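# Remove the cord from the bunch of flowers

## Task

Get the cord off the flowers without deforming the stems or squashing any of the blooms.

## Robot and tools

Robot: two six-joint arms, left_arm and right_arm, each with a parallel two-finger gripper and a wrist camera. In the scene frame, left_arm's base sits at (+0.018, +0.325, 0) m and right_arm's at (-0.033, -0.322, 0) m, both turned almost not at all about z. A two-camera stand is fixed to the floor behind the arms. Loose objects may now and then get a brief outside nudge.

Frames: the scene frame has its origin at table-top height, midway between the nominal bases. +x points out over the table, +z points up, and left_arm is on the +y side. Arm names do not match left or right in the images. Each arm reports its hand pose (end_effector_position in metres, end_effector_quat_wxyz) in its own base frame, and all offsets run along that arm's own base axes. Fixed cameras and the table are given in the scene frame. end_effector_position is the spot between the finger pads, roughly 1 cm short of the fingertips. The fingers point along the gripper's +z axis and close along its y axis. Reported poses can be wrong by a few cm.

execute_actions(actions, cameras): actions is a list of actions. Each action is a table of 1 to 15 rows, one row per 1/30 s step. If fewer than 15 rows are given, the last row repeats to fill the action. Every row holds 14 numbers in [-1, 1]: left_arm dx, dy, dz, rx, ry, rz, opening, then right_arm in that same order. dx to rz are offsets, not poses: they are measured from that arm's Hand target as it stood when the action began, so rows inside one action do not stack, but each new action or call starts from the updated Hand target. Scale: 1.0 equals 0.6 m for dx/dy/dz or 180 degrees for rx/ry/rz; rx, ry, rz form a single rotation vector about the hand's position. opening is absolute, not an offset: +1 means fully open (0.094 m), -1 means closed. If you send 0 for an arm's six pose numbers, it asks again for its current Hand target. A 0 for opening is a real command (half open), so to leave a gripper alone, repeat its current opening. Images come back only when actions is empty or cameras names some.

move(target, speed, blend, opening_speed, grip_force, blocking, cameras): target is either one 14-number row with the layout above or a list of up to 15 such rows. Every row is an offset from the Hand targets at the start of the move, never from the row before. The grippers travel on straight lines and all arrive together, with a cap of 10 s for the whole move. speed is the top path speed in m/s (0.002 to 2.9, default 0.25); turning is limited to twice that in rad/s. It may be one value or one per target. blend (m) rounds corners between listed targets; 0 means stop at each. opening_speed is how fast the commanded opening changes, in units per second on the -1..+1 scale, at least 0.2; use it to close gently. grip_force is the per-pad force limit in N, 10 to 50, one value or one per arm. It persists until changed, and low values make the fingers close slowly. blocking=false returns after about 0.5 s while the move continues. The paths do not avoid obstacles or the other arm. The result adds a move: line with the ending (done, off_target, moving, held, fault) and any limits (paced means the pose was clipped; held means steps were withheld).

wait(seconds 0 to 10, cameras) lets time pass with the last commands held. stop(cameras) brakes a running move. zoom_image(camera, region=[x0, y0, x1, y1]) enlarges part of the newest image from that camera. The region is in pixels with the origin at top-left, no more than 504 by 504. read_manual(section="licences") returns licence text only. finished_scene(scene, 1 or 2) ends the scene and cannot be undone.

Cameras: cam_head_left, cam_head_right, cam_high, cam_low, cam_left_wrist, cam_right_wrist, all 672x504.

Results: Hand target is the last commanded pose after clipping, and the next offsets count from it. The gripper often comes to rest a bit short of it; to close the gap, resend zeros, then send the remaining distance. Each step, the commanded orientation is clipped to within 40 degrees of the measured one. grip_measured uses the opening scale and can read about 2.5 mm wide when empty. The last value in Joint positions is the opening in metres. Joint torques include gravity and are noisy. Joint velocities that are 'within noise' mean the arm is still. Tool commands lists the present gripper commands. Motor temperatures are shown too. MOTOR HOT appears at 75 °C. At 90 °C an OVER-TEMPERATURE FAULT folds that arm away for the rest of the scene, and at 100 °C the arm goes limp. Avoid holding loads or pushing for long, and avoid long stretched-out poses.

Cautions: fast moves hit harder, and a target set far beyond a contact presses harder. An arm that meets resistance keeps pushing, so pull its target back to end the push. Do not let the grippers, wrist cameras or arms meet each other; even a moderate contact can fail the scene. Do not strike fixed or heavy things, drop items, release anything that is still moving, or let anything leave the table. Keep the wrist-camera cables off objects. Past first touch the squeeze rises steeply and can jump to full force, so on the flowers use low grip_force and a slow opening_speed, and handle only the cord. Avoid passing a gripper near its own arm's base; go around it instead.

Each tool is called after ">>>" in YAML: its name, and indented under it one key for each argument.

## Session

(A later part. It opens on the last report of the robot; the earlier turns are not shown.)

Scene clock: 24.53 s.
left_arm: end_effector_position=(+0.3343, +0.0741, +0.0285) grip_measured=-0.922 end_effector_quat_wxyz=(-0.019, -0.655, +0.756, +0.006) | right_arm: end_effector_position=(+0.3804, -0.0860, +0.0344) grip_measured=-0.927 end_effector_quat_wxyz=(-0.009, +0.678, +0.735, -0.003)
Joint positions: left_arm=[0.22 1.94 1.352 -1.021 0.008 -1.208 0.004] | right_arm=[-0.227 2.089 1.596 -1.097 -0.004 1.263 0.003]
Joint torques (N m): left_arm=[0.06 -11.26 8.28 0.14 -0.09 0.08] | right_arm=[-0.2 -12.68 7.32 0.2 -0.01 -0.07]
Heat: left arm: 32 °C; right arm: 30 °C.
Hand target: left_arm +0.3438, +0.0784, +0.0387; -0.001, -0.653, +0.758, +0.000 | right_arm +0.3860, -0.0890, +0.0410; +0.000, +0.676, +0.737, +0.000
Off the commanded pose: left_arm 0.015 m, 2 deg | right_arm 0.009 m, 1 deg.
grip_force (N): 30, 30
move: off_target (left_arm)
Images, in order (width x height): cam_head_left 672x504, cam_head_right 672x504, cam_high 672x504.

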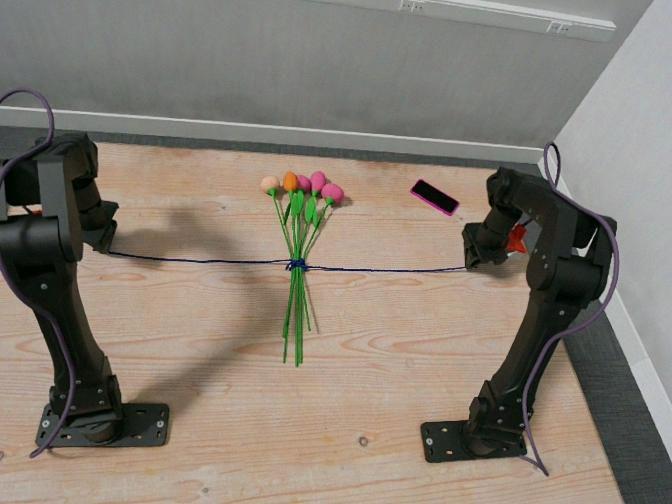

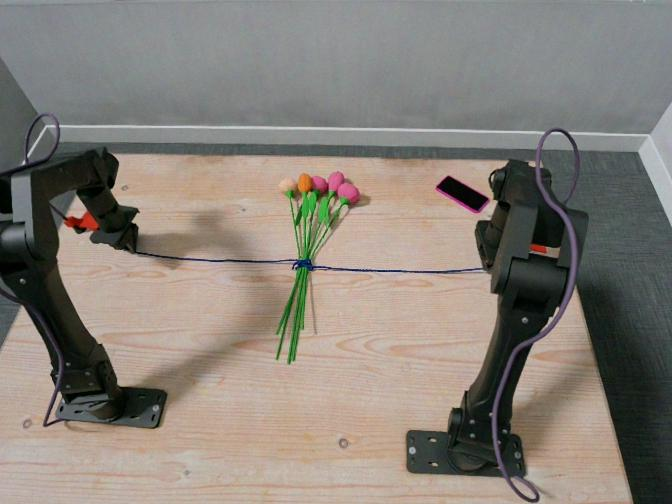

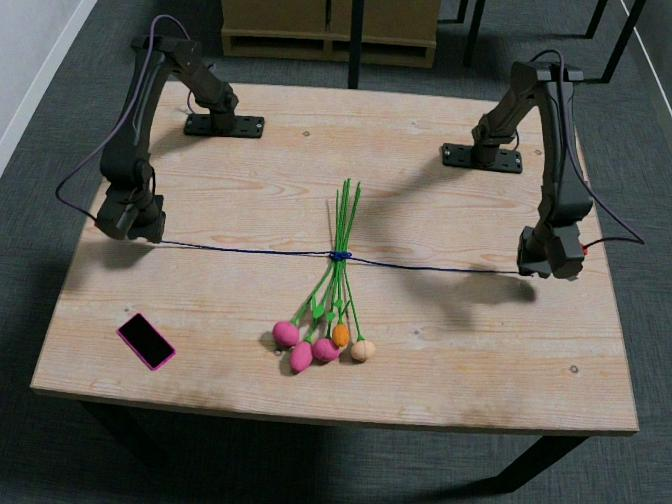

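>>> move:
  target: [0.003,0.04,0.0,0,0,0.0,-1,0,-0.04,0.0,0,0,0,-1]
  speed: 0.05
  cameras: ["cam_head_left","cam_head_right","cam_high"]

>>> zoom_image:
  camera: "cam_head_right"
  region: [260, 235, 350, 295]

>>> zoom_image:
  camera: "cam_high"
  region: [290, 220, 390, 290]

Scene clock: 25.77 s.
left_arm: end_effector_position=(+0.3388, +0.0977, +0.0346) grip_measured=-0.922 end_effector_quat_wxyz=(-0.008, -0.654, +0.756, -0.001) | right_arm: end_effector_position=(+0.3850, -0.1102, +0.0429) grip_measured=-0.927 end_effector_quat_wxyz=(+0.006, +0.677, +0.736, +0.005)
Joint positions: left_arm=[0.282 1.945 1.385 -1.024 0.008 -1.144 0.004] | right_arm=[-0.283 2.089 1.631 -1.098 -0.004 1.205 0.003]
Joint torques (N m): left_arm=[0.2 -9.25 8.8 0.17 -0.06 0.04] | right_arm=[-0.39 -10.69 7.5 0.17 -0.01 -0.07]
Heat: left arm: 32 °C; right arm: 30 °C.
Hand target: left_arm +0.3456, +0.1023, +0.0387; -0.001, -0.653, +0.758, +0.000 | right_arm +0.3860, -0.1129, +0.0410; +0.000, +0.676, +0.737, +0.000
Off the commanded pose: left_arm 0.009 m, 1 deg | right_arm 0.003 m, 1 deg.
grip_force (N): 30, 30
move: done
Images, in order (width x height): cam_head_left 672x504, cam_head_right 672x504, cam_high 672x504.

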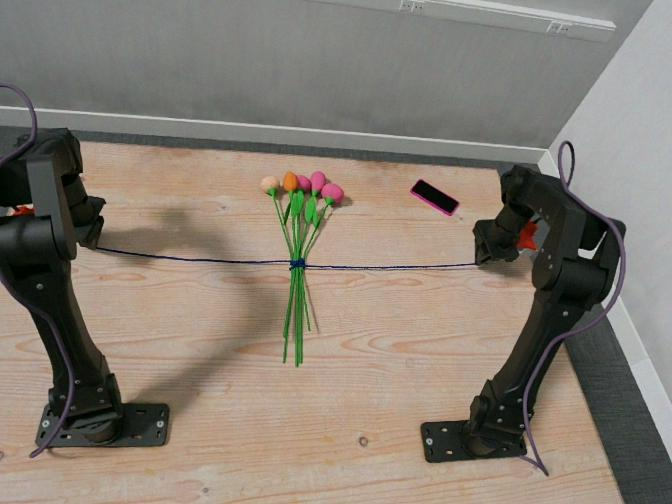

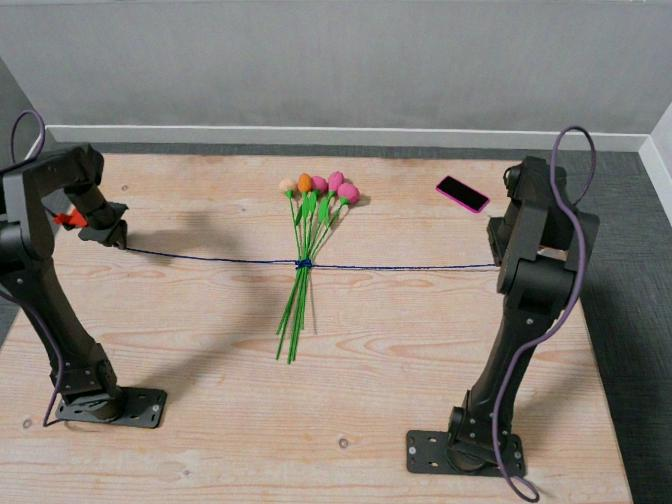

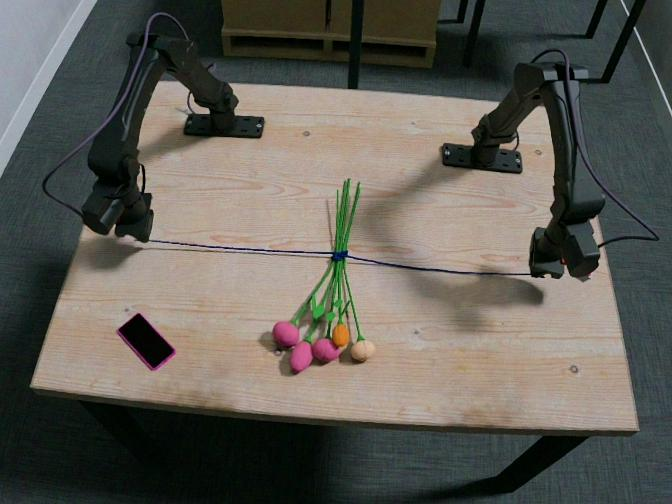

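Scaled by 5.600 from the camera's 672x504 image, which has a finer 960x720 frame.

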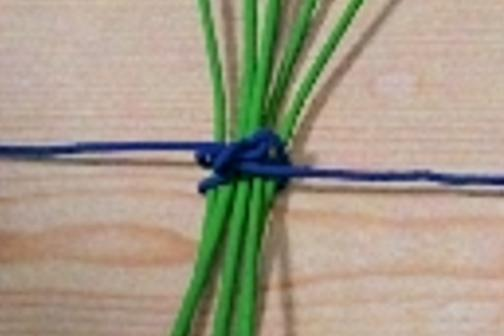

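Scaled by 5.040 from the camera's 672x504 image, which has a finer 960x720 frame.

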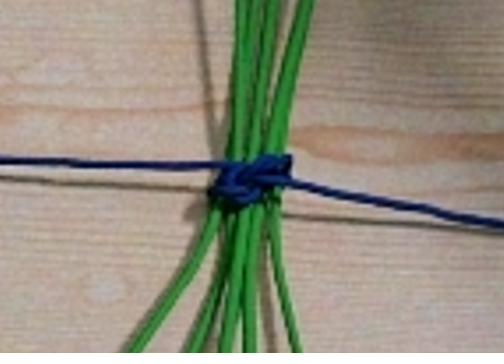

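>>> move:
  target: [0.003,0.035,0.0,0,0,0.0,-1,0,-0.035,0.0,0,0,0,-1]
  speed: 0.05
  cameras: ["cam_head_left","cam_head_right","cam_high"]

>>> zoom_image:
  camera: "cam_head_right"
  region: [260, 235, 350, 295]

>>> zoom_image:
  camera: "cam_high"
  region: [290, 220, 390, 290]

Scene clock: 26.97 s.
left_arm: end_effector_position=(+0.3405, +0.1186, +0.0346) grip_measured=-0.922 end_effector_quat_wxyz=(-0.007, -0.655, +0.756, -0.002) | right_arm: end_effector_position=(+0.3856, -0.1319, +0.0469) grip_measured=-0.927 end_effector_quat_wxyz=(+0.011, +0.678, +0.735, +0.007)
Joint positions: left_arm=[0.337 1.974 1.426 -1.036 0.008 -1.091 0.004] | right_arm=[-0.334 2.103 1.668 -1.11 -0.004 1.156 0.003]
Joint torques (N m): left_arm=[0.23 -9.59 8.98 0.16 -0.05 0.06] | right_arm=[-0.17 -9.84 7.64 0.2 -0.02 -0.09]
Heat: left arm: 32 °C; right arm: 30 °C.
Hand target: left_arm +0.3474, +0.1234, +0.0387; -0.001, -0.653, +0.758, +0.000 | right_arm +0.3860, -0.1339, +0.0409; +0.000, +0.676, +0.737, +0.000
Off the commanded pose: left_arm 0.009 m, 1 deg | right_arm 0.006 m, 2 deg.
grip_force (N): 30, 30
move: done
Images, in order (width x height): cam_head_left 672x504, cam_head_right 672x504, cam_high 672x504.

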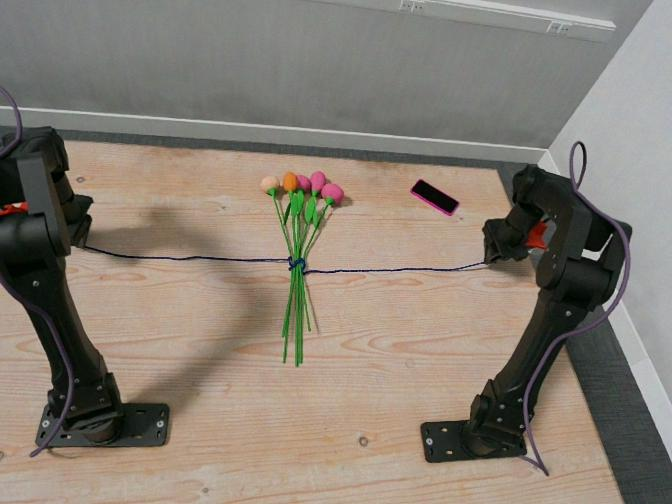

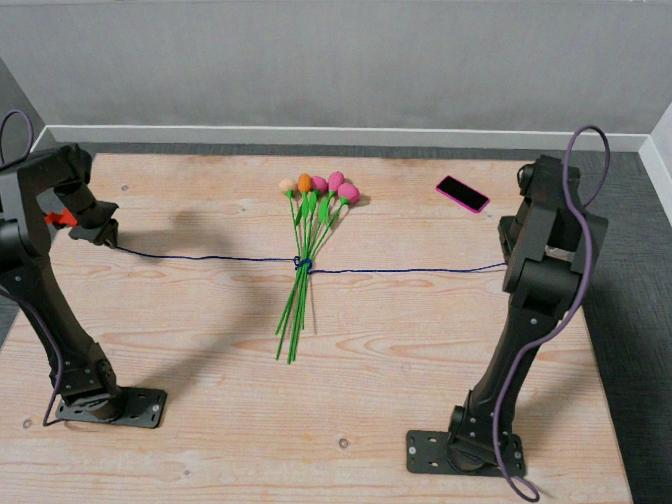

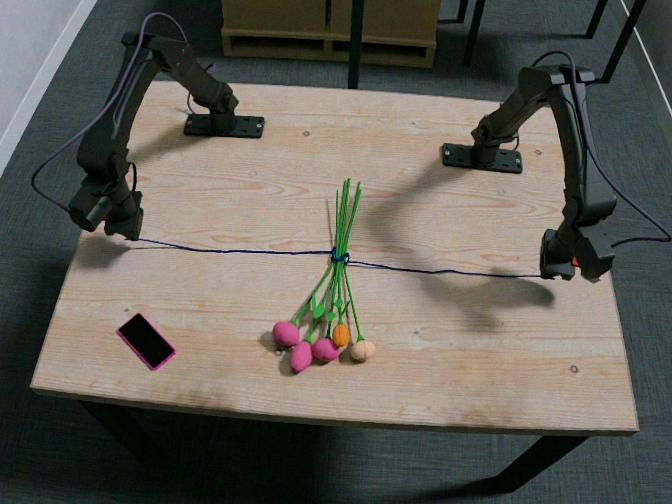

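Scaled by 5.600 from the camera's 672x504 image, which has a finer 960x720 frame.

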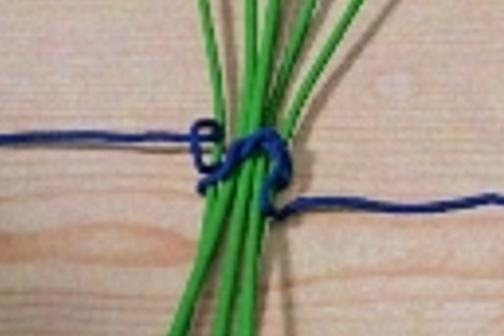

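Scaled by 5.040 from the camera's 672x504 image, which has a finer 960x720 frame.

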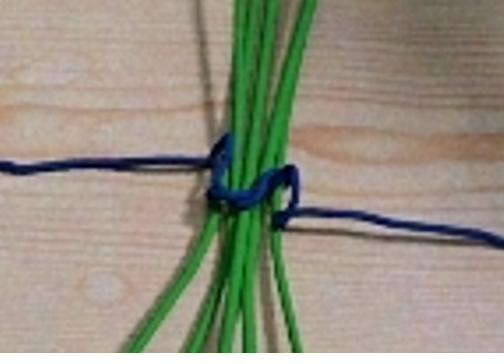

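>>> move:
  target:
    - [0,-0.07,-0.03,0,0,0.0,-1,0,0.07,-0.05,0,0,0,-1]
    - [0,-0.07,-0.034,0,0,0.0,-0.4,0,0.07,-0.056,0,0,0,-0.4]
    - [0,-0.07,0.12,0,0,0.0,-0.4,0,0.07,0.12,0,0,0,-0.4]
  speed: 0.1
  opening_speed: 1.5
  cameras: ["all"]

>>> zoom_image:
  camera: "cam_head_right"
  region: [260, 235, 350, 295]

Scene clock: 31.70 s.
left_arm: end_effector_position=(+0.3406, +0.0786, +0.0902) grip_measured=-0.402 end_effector_quat_wxyz=(-0.028, -0.650, +0.760, +0.010) | right_arm: end_effector_position=(+0.3849, -0.0910, +0.0956) grip_measured=-0.402 end_effector_quat_wxyz=(-0.015, +0.672, +0.740, -0.006)
Joint positions: left_arm=[0.228 1.932 1.592 -1.288 0.008 -1.187 0.028] | right_arm=[-0.237 2.092 1.846 -1.357 -0.004 1.237 0.028]
Joint torques (N m): left_arm=[-0.17 -13.78 9.11 0.07 -0.04 -0.1] | right_arm=[0.05 -15.76 7.31 0.07 0.01 0.08]
Heat: left arm: 32 °C; right arm: 30 °C.
Hand target: left_arm +0.3475, +0.0813, +0.1106; -0.001, -0.653, +0.758, +0.000 | right_arm +0.3860, -0.0920, +0.1129; +0.000, +0.676, +0.737, +0.000
Off the commanded pose: left_arm 0.022 m, 3 deg | right_arm 0.017 m, 2 deg.
grip_force (N): 30, 30
move: off_target (left_arm, right_arm); target 2's new opening was sent with right_arm's hand 0.014 m and 2 deg from that target
camera_calibration:
cam_left_wrist: T_world_to_cam=[[0.985331, -0.161697, -0.0545575, -0.316488], [-0.11914, -0.880688, 0.45847, 0.107647], [-0.122181, -0.445245, -0.887034, 0.244148], [0, 0, 0, 1]] pos_world=[0.354501, 0.152333, 0.149948]
cam_right_wrist: T_world_to_cam=[[-0.99473, -0.0994022, 0.025137, 0.370726], [-0.0789697, 0.899126, 0.430507, 0.110863], [-0.0653947, 0.426253, -0.902237, 0.238576], [0, 0, 0, 1]] pos_world=[0.393129, -0.164523, 0.158205]

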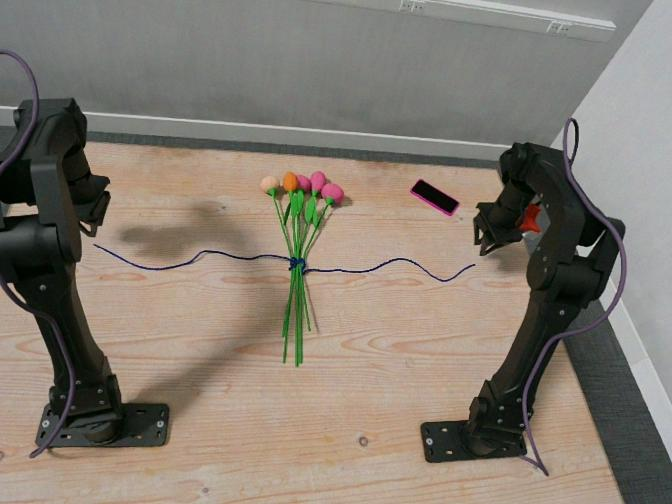

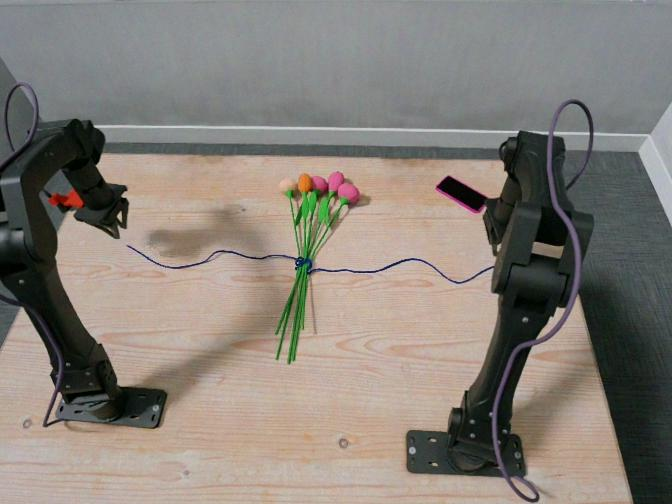

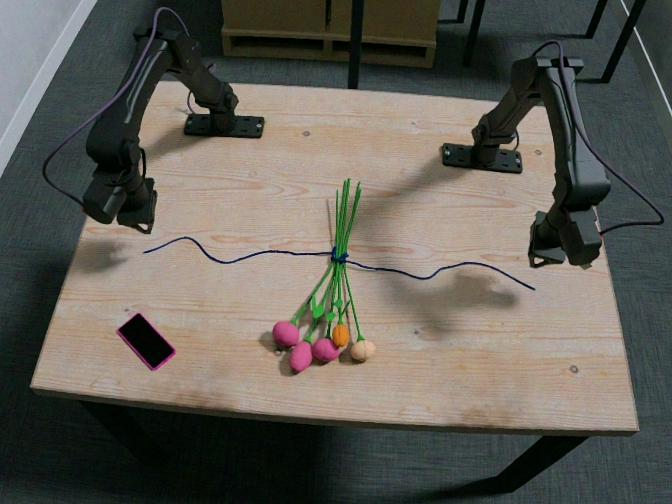

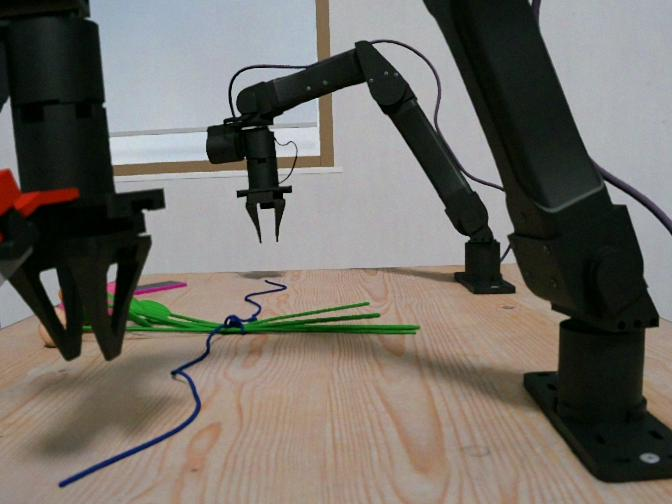

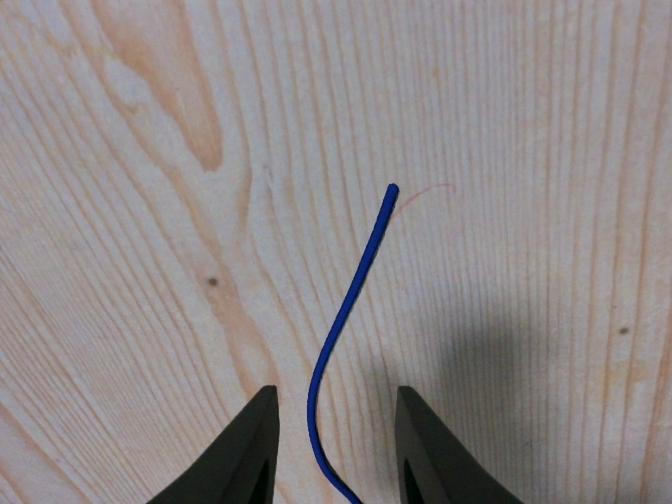

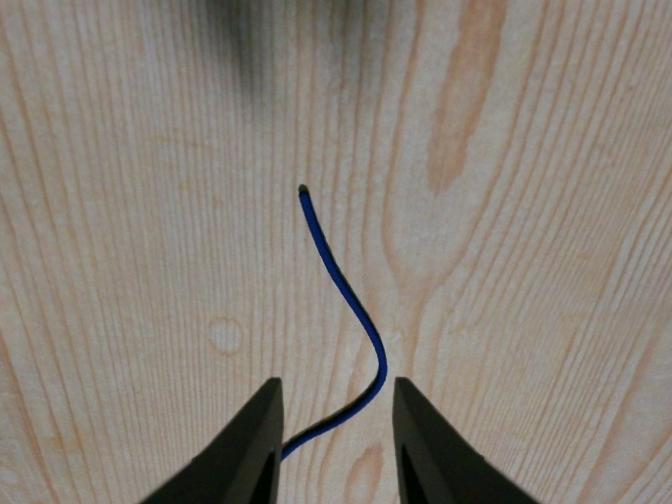

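Scaled by 5.600 from the camera's 672x504 image, which has a finer 960x720 frame.

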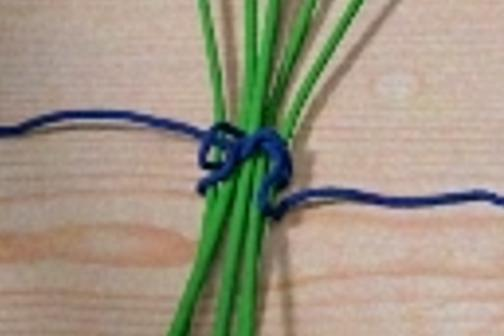

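>>> move:
  target:
    - [-0.0125,-0.27,0.15,0,0,-0.45,-0.4,0,-0.02,0.1,0,0,0,-0.4]
    - [-0.0025,-0.619,0.067,0,0,-0.944,-0.4,0,-0.02,0.1,0,0,0,-0.4]
  speed: 0.3
  blend: [0.04,0]
  cameras: ["cam_left_wrist","cam_head_right","cam_high"]

Scene clock: 37.77 s.
left_arm: end_effector_position=(+0.3415, -0.2860, +0.1469) grip_measured=-0.402 end_effector_quat_wxyz=(+0.031, +0.694, +0.720, +0.003) | right_arm: end_effector_position=(+0.3879, -0.1012, +0.1586) grip_measured=-0.402 end_effector_quat_wxyz=(+0.008, +0.677, +0.736, +0.006)
Joint positions: left_arm=[-0.7 2.267 2.332 -1.573 -0.002 0.834 0.028] | right_arm=[-0.259 2.092 2.099 -1.558 -0.004 1.227 0.028]
Joint torques (N m): left_arm=[-0.12 -12.12 9.05 0.34 0.02 0.03] | right_arm=[-0.51 -14.61 7.45 0.15 0 -0.06]
Motor temperatures (°C): left_arm=[27 32 31 25 24 26 28] | right_arm=[24 31 31 27 26 24 28]
Heat: left arm: 32 °C; right arm: 31 °C.
Hand target: left_arm +0.3460, -0.2901, +0.1509; +0.000, +0.697, +0.717, +0.001 | right_arm +0.3860, -0.1040, +0.1730; +0.000, +0.676, +0.737, +0.000
Off the commanded pose: left_arm 0.007 m, 4 deg | right_arm 0.015 m, 1 deg.
joint sent to its limit (left arm) — joint 4 (wrist pitch), lower limit. The joint targets are off in orientation, not in position.
joint sent to its limit (right arm) — joint 4 (wrist pitch), lower limit. The joint targets are off in orientation, not in position.
grip_force (N): 30, 30
move: off_target (left_arm, right_arm)
camera_calibration:
cam_left_wrist: T_world_to_cam=[[-0.998137, -0.0316119, -0.0521876, 0.340986], [-0.0497042, 0.91735, 0.394967, 0.260414], [0.0353886, 0.396825, -0.917212, 0.32361], [0, 0, 0, 1]] pos_world=[0.341842, -0.356528, 0.21176]
Images, in order (width x height): cam_head_right 672x504, cam_high 672x504, cam_left_wrist 672x504.

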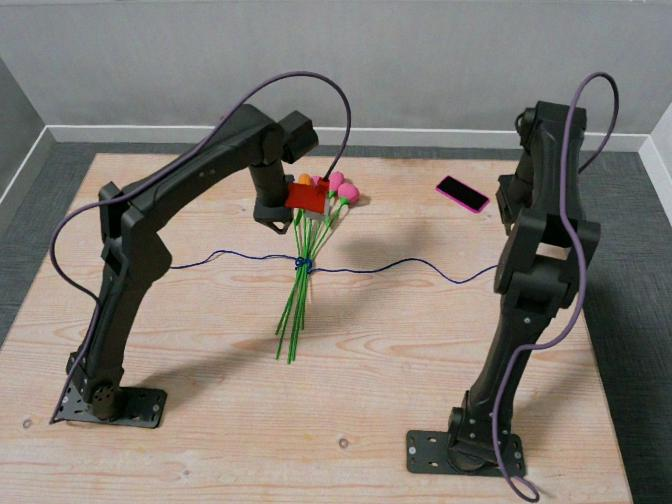

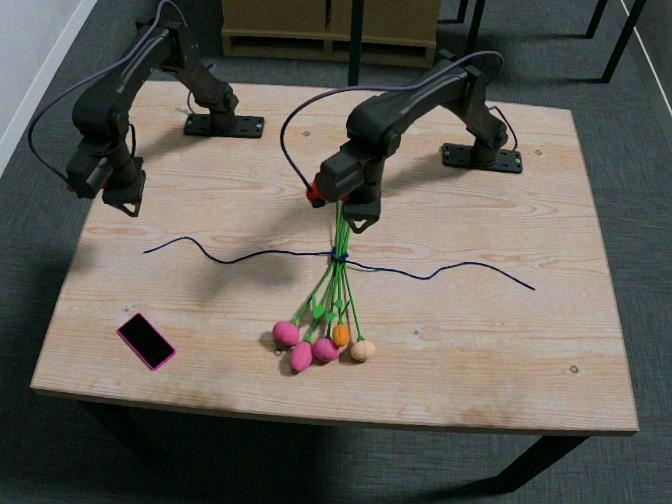

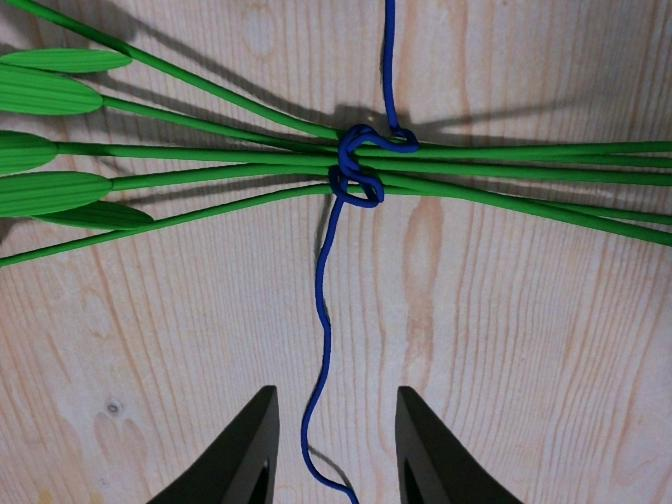

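>>> zoom_image:
  camera: "cam_left_wrist"
  region: [300, 100, 440, 230]

Scaled by 3.600 from the camera's 672x504 image, which has a finer 960x720 frame.

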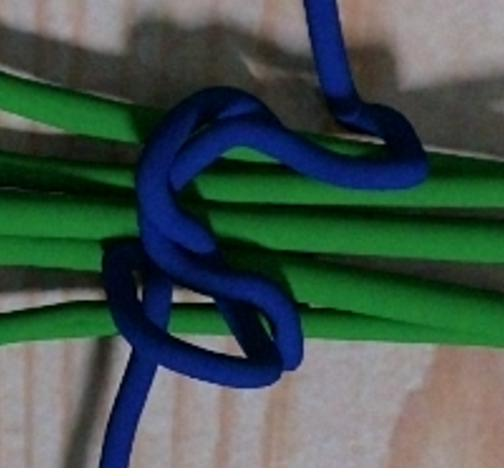

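>>> zoom_image:
  camera: "cam_left_wrist"
  region: [320, 115, 425, 215]

Scaled by 4.800 from the camera's 672x504 image, which has a finer 960x720 frame.

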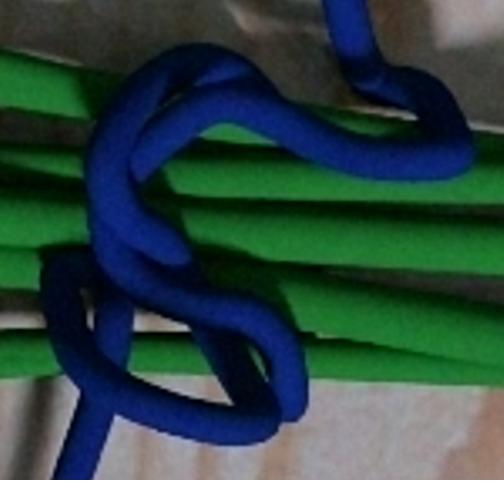

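>>> move:
  target: [0,0,0,0,0,0,-0.4,0.0167,0.352,-0.14,0,0,0,-0.3]
  speed: 0.25
  cameras: ["cam_right_wrist","cam_head_right"]

Scene clock: 41.53 s.
left_arm: end_effector_position=(+0.3415, -0.2860, +0.1469) grip_measured=-0.402 end_effector_quat_wxyz=(+0.031, +0.694, +0.719, +0.003) | right_arm: end_effector_position=(+0.3940, +0.1103, +0.1010) grip_measured=-0.302 end_effector_quat_wxyz=(+0.003, +0.669, +0.743, +0.012)
Joint positions: left_arm=[-0.7 2.267 2.332 -1.573 -0.002 0.835 0.028] | right_arm=[0.267 2.091 1.866 -1.323 -0.007 1.733 0.033]
Joint torques (N m): left_arm=[0.1 -12.21 9.02 0.37 0.05 0.06] | right_arm=[-0.4 -10.07 5.49 0.42 0.04 0.07]
Heat: left arm: 33 °C; right arm: 31 °C.
Hand target: left_arm +0.3460, -0.2901, +0.1509; +0.000, +0.697, +0.717, +0.001 | right_arm +0.3960, +0.1074, +0.0891; +0.000, +0.676, +0.737, +0.000
Off the commanded pose: left_arm 0.007 m, 4 deg | right_arm 0.013 m, 2 deg.
joint sent to its limit (left arm) — joint 4 (wrist pitch), lower limit. The joint targets are off in orientation, not in position.
grip_force (N): 30, 30
move: off_target (left_arm, right_arm)
camera_calibration:
cam_right_wrist: T_world_to_cam=[[-0.993902, -0.107229, -0.0256943, 0.405351], [-0.107886, 0.897559, 0.427491, -0.0598999], [-0.0227771, 0.427656, -0.903655, 0.141361], [0, 0, 0, 1]] pos_world=[0.399637, 0.0367749, 0.163764]
Images, in order (width x height): cam_head_right 672x504, cam_right_wrist 672x504.

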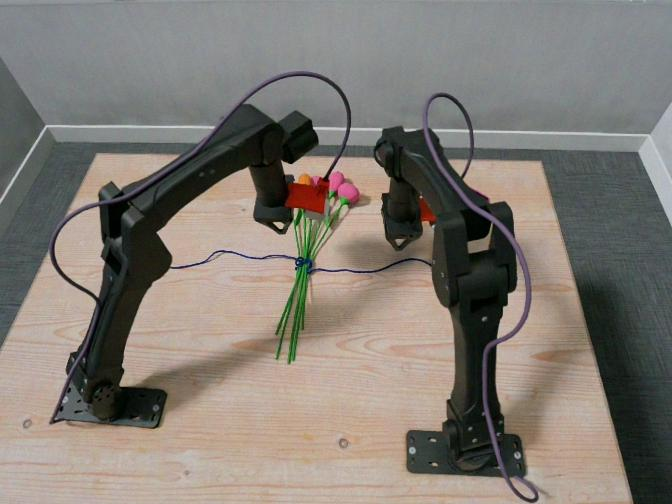

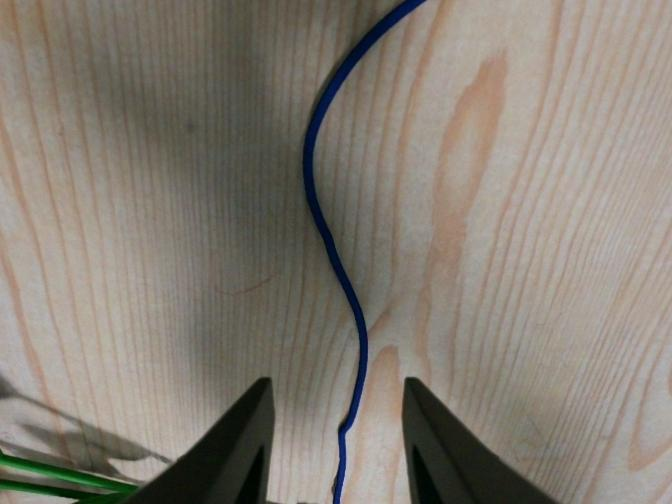

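>>> move:
  target: [0,0,0,0,0,0,-0.4,0.003,0,-0.135,0,0,0,-0.3]
  speed: 0.15
  cameras: ["cam_right_wrist"]

Scene clock: 43.07 s.
left_arm: end_effector_position=(+0.3415, -0.2860, +0.1469) grip_measured=-0.402 end_effector_quat_wxyz=(+0.031, +0.694, +0.719, +0.003) | right_arm: end_effector_position=(+0.4007, +0.1122, +0.0220) grip_measured=-0.302 end_effector_quat_wxyz=(+0.005, +0.669, +0.743, +0.015)
Joint positions: left_arm=[-0.7 2.267 2.332 -1.573 -0.002 0.835 0.028] | right_arm=[0.267 2.154 1.647 -1.034 -0.007 1.733 0.033]
Joint torques (N m): left_arm=[0.03 -12.01 9.07 0.42 0.06 0.11] | right_arm=[-0.57 -10.65 4.57 0.42 0.04 0.1]
Heat: left arm: 33 °C; right arm: 31 °C.
Hand target: left_arm +0.3460, -0.2901, +0.1509; +0.000, +0.697, +0.717, +0.001 | right_arm +0.3978, +0.1074, +0.0080; +0.000, +0.676, +0.737, +0.000
Off the commanded pose: left_arm 0.007 m, 4 deg | right_arm 0.015 m, 2 deg.
joint sent to its limit (left arm) — joint 4 (wrist pitch), lower limit. The joint targets are off in orientation, not in position.
grip_force (N): 30, 30
move: off_target (left_arm, right_arm)
camera_calibration:
cam_right_wrist: T_world_to_cam=[[-0.993748, -0.106804, -0.0325301, 0.410177], [-0.11041, 0.896813, 0.428411, -0.0259673], [-0.0165828, 0.429325, -0.902998, 0.0666567], [0, 0, 0, 1]] pos_world=[0.405851, 0.0384792, 0.0846586]
Images, in order (width x height): cam_right_wrist 672x504.

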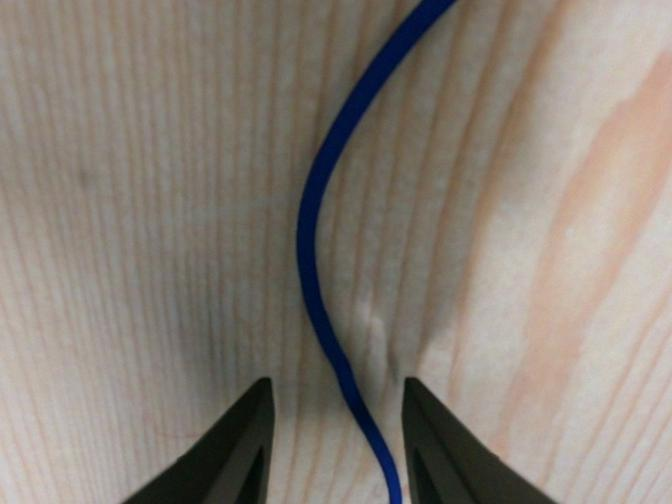

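Close to the table; grip Rt and pull gently toward −y, watching.

>>> move:
  target:
    - [0,0,0,0,0,0,-0.4,-0.002,0,-0.006,0,0,0,-0.3]
    - [0,0,0,0,0,0,-0.4,-0.002,0,-0.006,0,0,0,-1]
  speed: 0.06
  opening_speed: 1.2
  cameras: ["cam_right_wrist"]

Scene clock: 45.90 s.
left_arm: end_effector_position=(+0.3415, -0.2860, +0.1469) grip_measured=-0.402 end_effector_quat_wxyz=(+0.031, +0.694, +0.719, +0.003) | right_arm: end_effector_position=(+0.4016, +0.1124, +0.0200) grip_measured=-0.926 end_effector_quat_wxyz=(+0.007, +0.669, +0.743, +0.017)
Joint positions: left_arm=[-0.7 2.267 2.332 -1.573 -0.002 0.835 0.028] | right_arm=[0.267 2.154 1.638 -1.019 -0.007 1.734 0.003]
Joint torques (N m): left_arm=[-0.09 -12.23 8.96 0.38 0.06 0.06] | right_arm=[-0.55 -10.66 4.23 0.45 0.05 0.12]
Heat: left arm: 33 °C; right arm: 31 °C.
Hand target: left_arm +0.3460, -0.2901, +0.1509; +0.000, +0.697, +0.717, +0.001 | right_arm +0.3966, +0.1074, +0.0045; +0.000, +0.676, +0.737, +0.000
Off the commanded pose: left_arm 0.007 m, 4 deg | right_arm 0.017 m, 2 deg.
joint sent to its limit (left arm) — joint 4 (wrist pitch), lower limit. The joint targets are off in orientation, not in position.
grip_force (N): 30, 30
move: off_target (left_arm, right_arm); target 2's new opening was sent with right_arm's hand 0.017 m and 2 deg from that target
camera_calibration:
cam_right_wrist: T_world_to_cam=[[-0.993587, -0.106296, -0.0385384, 0.411051], [-0.112522, 0.896161, 0.429226, -0.0243758], [-0.0110884, 0.430809, -0.902375, 0.0623358], [0, 0, 0, 1]] pos_world=[0.406363, 0.038683, 0.0825542]
Images, in order (width x height): cam_right_wrist 672x504.

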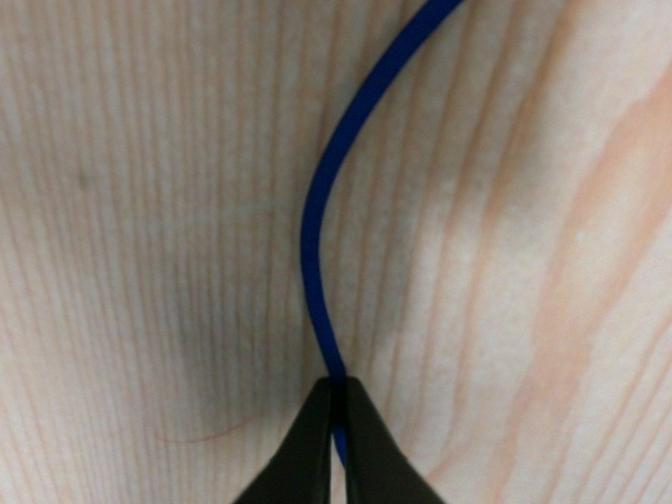

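>>> move:
  target: [0,0,0,0,0,0,-0.4,-0.01,-0.06,0.045,0,0,0,-1]
  speed: 0.05
  cameras: ["cam_left_wrist","cam_head_right"]

>>> zoom_image:
  camera: "cam_left_wrist"
  region: [300, 100, 440, 230]

Scene clock: 47.50 s.
left_arm: end_effector_position=(+0.3415, -0.2860, +0.1469) grip_measured=-0.402 end_effector_quat_wxyz=(+0.031, +0.694, +0.719, +0.003) | right_arm: end_effector_position=(+0.3981, +0.0760, +0.0209) grip_measured=-0.928 end_effector_quat_wxyz=(-0.004, +0.677, +0.736, +0.004)
Joint positions: left_arm=[-0.7 2.267 2.332 -1.573 -0.002 0.835 0.028] | right_arm=[0.181 2.14 1.621 -1.049 -0.011 1.67 0.003]
Joint torques (N m): left_arm=[-0.01 -12.08 9.02 0.36 0.03 0.09] | right_arm=[-0.31 -16.79 4.04 0.11 0.07 -0.09]
Heat: left arm: 33 °C; right arm: 31 °C.
Hand target: left_arm +0.3460, -0.2901, +0.1509; +0.000, +0.697, +0.717, +0.001 | right_arm +0.3905, +0.0713, +0.0313; +0.000, +0.676, +0.737, +0.000
Off the commanded pose: left_arm 0.007 m, 4 deg | right_arm 0.014 m, 1 deg.
joint sent to its limit (left arm) — joint 4 (wrist pitch), lower limit. The joint targets are off in orientation, not in position.
grip_force (N): 30, 30
move: off_target (left_arm, right_arm)
camera_calibration:
cam_left_wrist: T_world_to_cam=[[-0.99816, -0.0308525, -0.0521939, 0.341266], [-0.0490097, 0.917377, 0.394991, 0.260182], [0.035695, 0.396822, -0.917201, 0.323503], [0, 0, 0, 1]] pos_world=[0.341842, -0.356529, 0.21176]
Images, in order (width x height): cam_head_right 672x504, cam_left_wrist 672x504.

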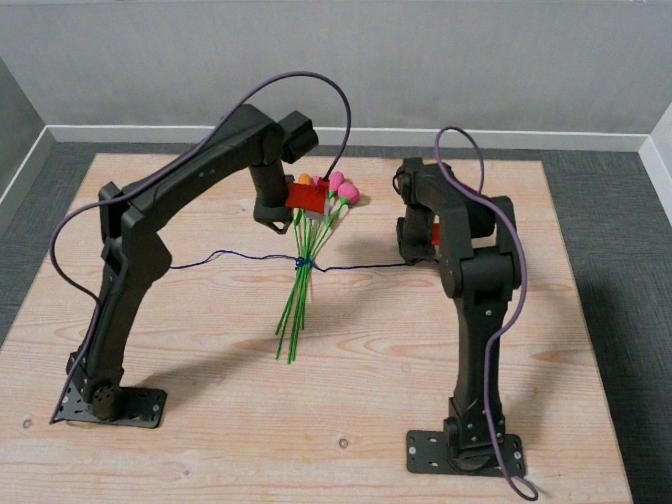

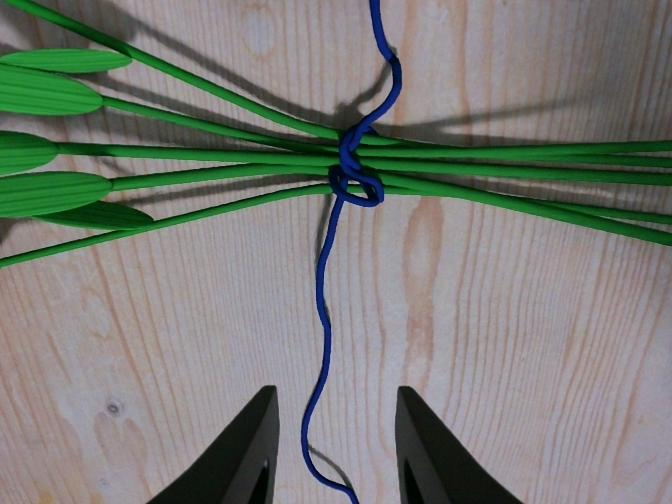

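Scaled by 3.600 from the camera's 672x504 image, which has a finer 960x720 frame.

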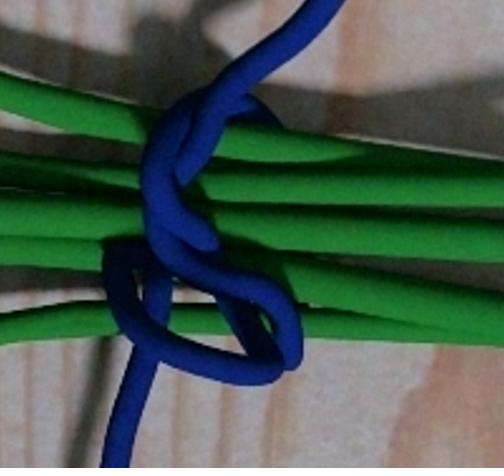

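>>> move:
  target: [0,0,0,0,0,0,-0.4,0,-0.025,0.005,0,0,0,-1]
  speed: 0.04
  cameras: ["cam_left_wrist"]

>>> zoom_image:
  camera: "cam_left_wrist"
  region: [300, 100, 440, 230]

Scene clock: 48.67 s.
left_arm: end_effector_position=(+0.3415, -0.2860, +0.1469) grip_measured=-0.402 end_effector_quat_wxyz=(+0.031, +0.694, +0.719, +0.003) | right_arm: end_effector_position=(+0.3983, +0.0612, +0.0243) grip_measured=-0.928 end_effector_quat_wxyz=(-0.003, +0.677, +0.736, +0.005)
Joint positions: left_arm=[-0.7 2.267 2.332 -1.573 -0.002 0.835 0.028] | right_arm=[0.145 2.127 1.614 -1.055 -0.011 1.633 0.003]
Joint torques (N m): left_arm=[0.08 -12.11 9.42 0.39 0.03 0.08] | right_arm=[-0.34 -16.62 4.03 0.11 0.07 -0.05]
Heat: left arm: 33 °C; right arm: 31 °C.
Hand target: left_arm +0.3460, -0.2901, +0.1509; +0.000, +0.697, +0.717, +0.001 | right_arm +0.3905, +0.0563, +0.0344; +0.000, +0.676, +0.737, +0.000
Off the commanded pose: left_arm 0.007 m, 4 deg | right_arm 0.014 m, 1 deg.
joint sent to its limit (left arm) — joint 4 (wrist pitch), lower limit. The joint targets are off in orientation, not in position.
grip_force (N): 30, 30
move: off_target (left_arm, right_arm)
camera_calibration:
cam_left_wrist: T_world_to_cam=[[-0.99816, -0.0308525, -0.0521939, 0.341266], [-0.0490097, 0.917377, 0.394991, 0.260182], [0.035695, 0.396822, -0.917201, 0.323503], [0, 0, 0, 1]] pos_world=[0.341842, -0.356529, 0.21176]
Images, in order (width x height): cam_left_wrist 672x504.

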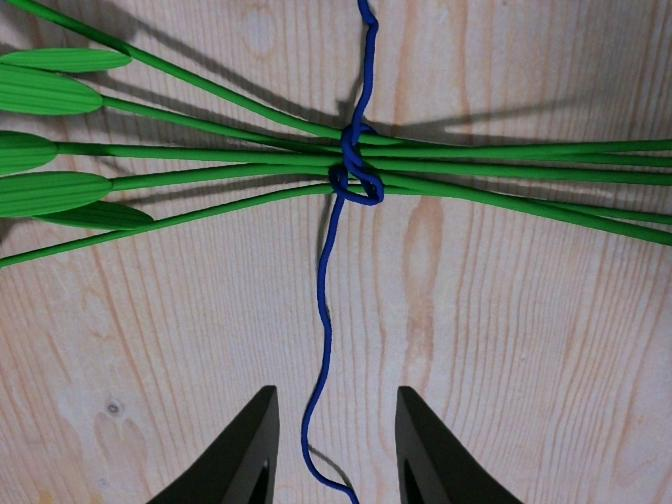

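Scaled by 3.600 from the camera's 672x504 image, which has a finer 960x720 frame.

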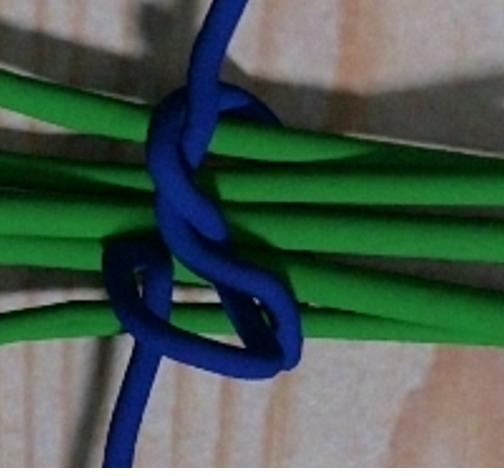

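>>> move:
  target: [0,0,0,0,0,0,-0.4,0,-0.03,0.003,0,0,0,-1]
  speed: 0.04
  cameras: ["cam_left_wrist"]

>>> zoom_image:
  camera: "cam_left_wrist"
  region: [300, 100, 440, 230]

Scene clock: 50.20 s.
left_arm: end_effector_position=(+0.3415, -0.2860, +0.1469) grip_measured=-0.402 end_effector_quat_wxyz=(+0.031, +0.694, +0.719, +0.003) | right_arm: end_effector_position=(+0.3983, +0.0431, +0.0259) grip_measured=-0.928 end_effector_quat_wxyz=(-0.003, +0.677, +0.736, +0.004)
Joint positions: left_arm=[-0.7 2.267 2.332 -1.573 -0.002 0.835 0.028] | right_arm=[0.1 2.118 1.606 -1.057 -0.011 1.587 0.003]
Joint torques (N m): left_arm=[-0.35 -12.16 9.1 0.39 0.1 -0.01] | right_arm=[-0.5 -16.58 4.11 0.1 0.08 -0.04]
Heat: left arm: 33 °C; right arm: 31 °C.
Hand target: left_arm +0.3460, -0.2901, +0.1509; +0.000, +0.697, +0.717, +0.001 | right_arm +0.3906, +0.0384, +0.0361; +0.000, +0.676, +0.737, +0.000
Off the commanded pose: left_arm 0.007 m, 4 deg | right_arm 0.014 m, 1 deg.
joint sent to its limit (left arm) — joint 4 (wrist pitch), lower limit. The joint targets are off in orientation, not in position.
grip_force (N): 30, 30
move: off_target (left_arm, right_arm)
camera_calibration:
cam_left_wrist: T_world_to_cam=[[-0.99816, -0.0308525, -0.0521939, 0.341266], [-0.0490097, 0.917377, 0.394991, 0.260182], [0.035695, 0.396822, -0.917201, 0.323503], [0, 0, 0, 1]] pos_world=[0.341842, -0.356529, 0.21176]
Images, in order (width x height): cam_left_wrist 672x504.

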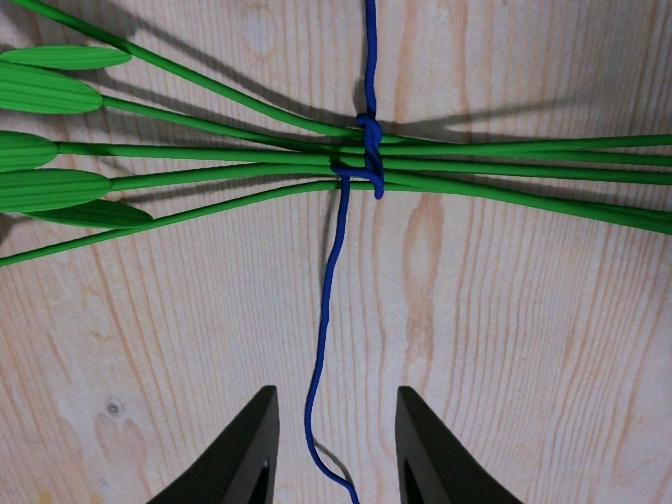

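Scaled by 3.600 from the camera's 672x504 image, which has a finer 960x720 frame.

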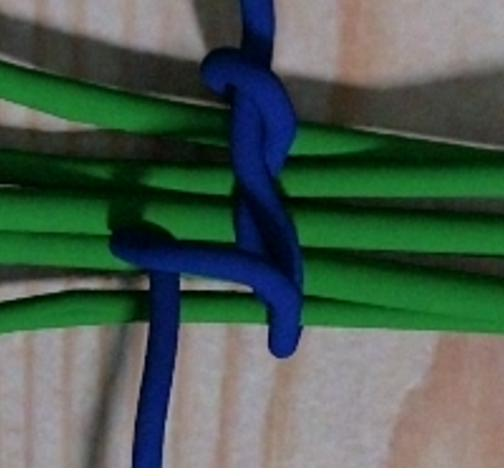

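>>> move:
  target: [-0.005,0.0,-0.09,0,0,0,-0.4,0,0,0,0,0,0,-1]
  speed: 0.15
  cameras: ["cam_left_wrist"]

>>> zoom_image:
  camera: "cam_left_wrist"
  region: [300, 140, 460, 290]

Scene clock: 51.63 s.
left_arm: end_effector_position=(+0.3427, -0.2869, +0.1006) grip_measured=-0.402 end_effector_quat_wxyz=(-0.001, +0.694, +0.720, +0.001) | right_arm: end_effector_position=(+0.3983, +0.0431, +0.0259) grip_measured=-0.928 end_effector_quat_wxyz=(-0.003, +0.677, +0.736, +0.004)
Joint positions: left_arm=[-0.7 2.313 2.225 -1.485 -0.002 0.835 0.028] | right_arm=[0.1 2.118 1.606 -1.057 -0.011 1.587 0.003]
Joint torques (N m): left_arm=[-0.61 -13.33 5.87 0.43 0.08 0.03] | right_arm=[-0.46 -16.55 4.05 0.1 0.08 -0.06]
Heat: left arm: 33 °C; right arm: 32 °C.
Hand target: left_arm +0.3429, -0.2901, +0.0969; +0.000, +0.697, +0.717, +0.001 | right_arm +0.3906, +0.0384, +0.0361; +0.000, +0.676, +0.737, +0.000
Off the commanded pose: left_arm 0.005 m, 1 deg | right_arm 0.014 m, 1 deg.
grip_force (N): 30, 30
move: off_target (right_arm)
camera_calibration:
cam_left_wrist: T_world_to_cam=[[-0.999554, -0.0296523, -0.00357278, 0.335906], [-0.0282466, 0.89968, 0.435635, 0.263196], [-0.00970323, 0.435541, -0.900116, 0.306353], [0, 0, 0, 1]] pos_world=[0.346163, -0.360262, 0.162296]
Images, in order (width x height): cam_left_wrist 672x504.

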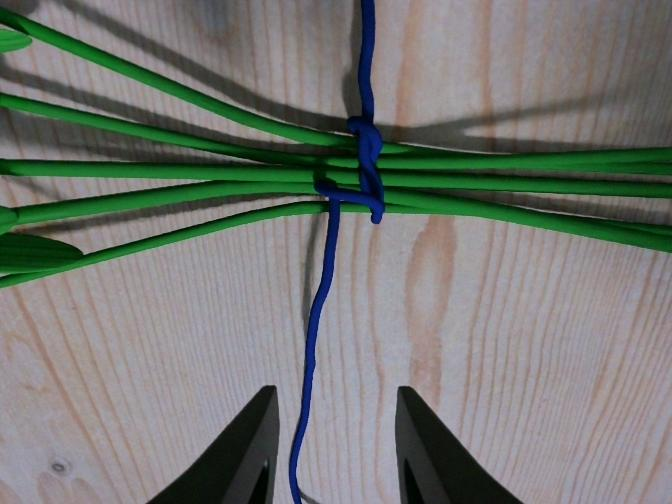

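Scaled by 3.150 from the camera's 672x504 image, which has a finer 960x720 frame.

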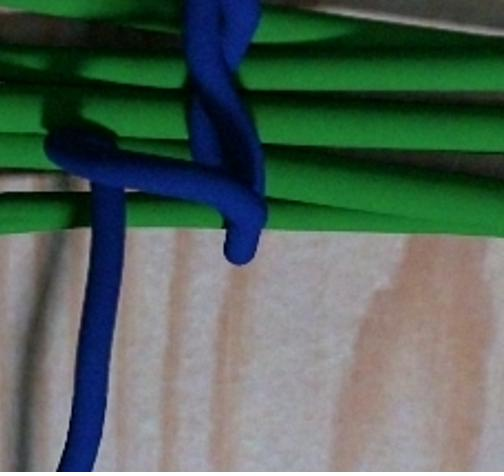

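>>> zoom_image:
  camera: "cam_left_wrist"
  region: [310, 110, 410, 230]

Scaled by 4.200 from the camera's 672x504 image, which has a finer 960x720 frame.

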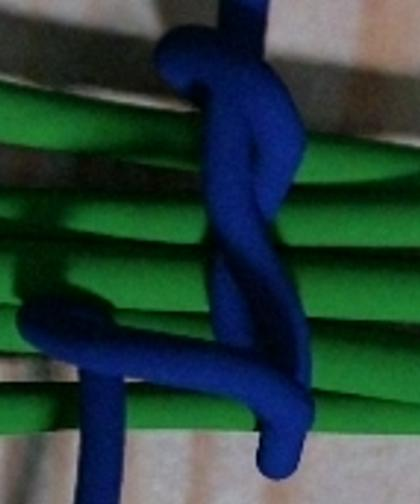

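>>> move:
  target:
    - [0.0197,0.072,-0.05,0,0,0,-0.4,0,0,0,0,0,0,-1]
    - [0.0197,0.072,-0.132,0,0,0,-0.4,0,0,0,0,0,0,-1]
  speed: 0.15
  blend: [0.02,0]
  cameras: ["cam_left_wrist"]

Scene clock: 54.67 s.
left_arm: end_effector_position=(+0.3493, -0.2394, +0.0154) grip_measured=-0.402 end_effector_quat_wxyz=(-0.027, +0.693, +0.721, +0.001) | right_arm: end_effector_position=(+0.3983, +0.0431, +0.0259) grip_measured=-0.928 end_effector_quat_wxyz=(-0.003, +0.677, +0.736, +0.004)
Joint positions: left_arm=[-0.607 2.273 1.815 -1.166 -0.01 0.923 0.028] | right_arm=[0.1 2.118 1.606 -1.057 -0.011 1.587 0.003]
Joint torques (N m): left_arm=[-0.23 -15.43 4.33 0.76 0.11 0.09] | right_arm=[-0.42 -16.57 4.03 0.09 0.08 -0.1]
Heat: left arm: 34 °C; right arm: 32 °C.
Hand target: left_arm +0.3548, -0.2469, +0.0177; +0.000, +0.697, +0.717, +0.001 | right_arm +0.3906, +0.0384, +0.0361; +0.000, +0.676, +0.737, +0.000
Off the commanded pose: left_arm 0.009 m, 3 deg | right_arm 0.014 m, 1 deg.
grip_force (N): 30, 30
move: off_target (left_arm, right_arm)
camera_calibration:
cam_left_wrist: T_world_to_cam=[[-0.998901, -0.0340913, 0.0321781, 0.341789], [-0.015109, 0.883903, 0.467427, 0.248867], [-0.0443775, 0.466427, -0.883446, 0.228287], [0, 0, 0, 1]] pos_world=[0.355304, -0.314801, 0.0743536]
Images, in order (width x height): cam_left_wrist 672x504.

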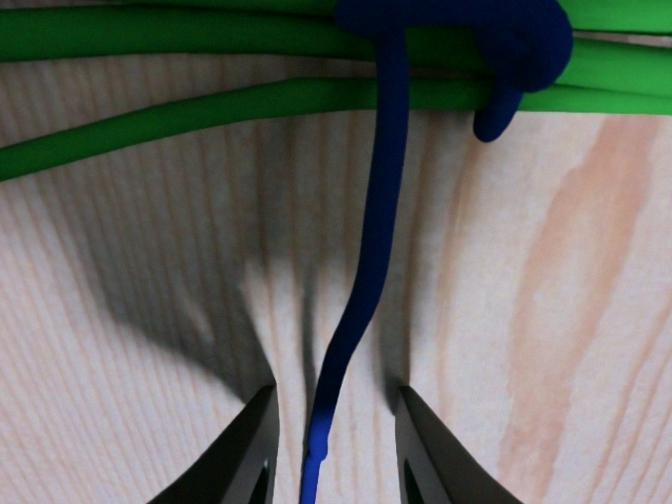

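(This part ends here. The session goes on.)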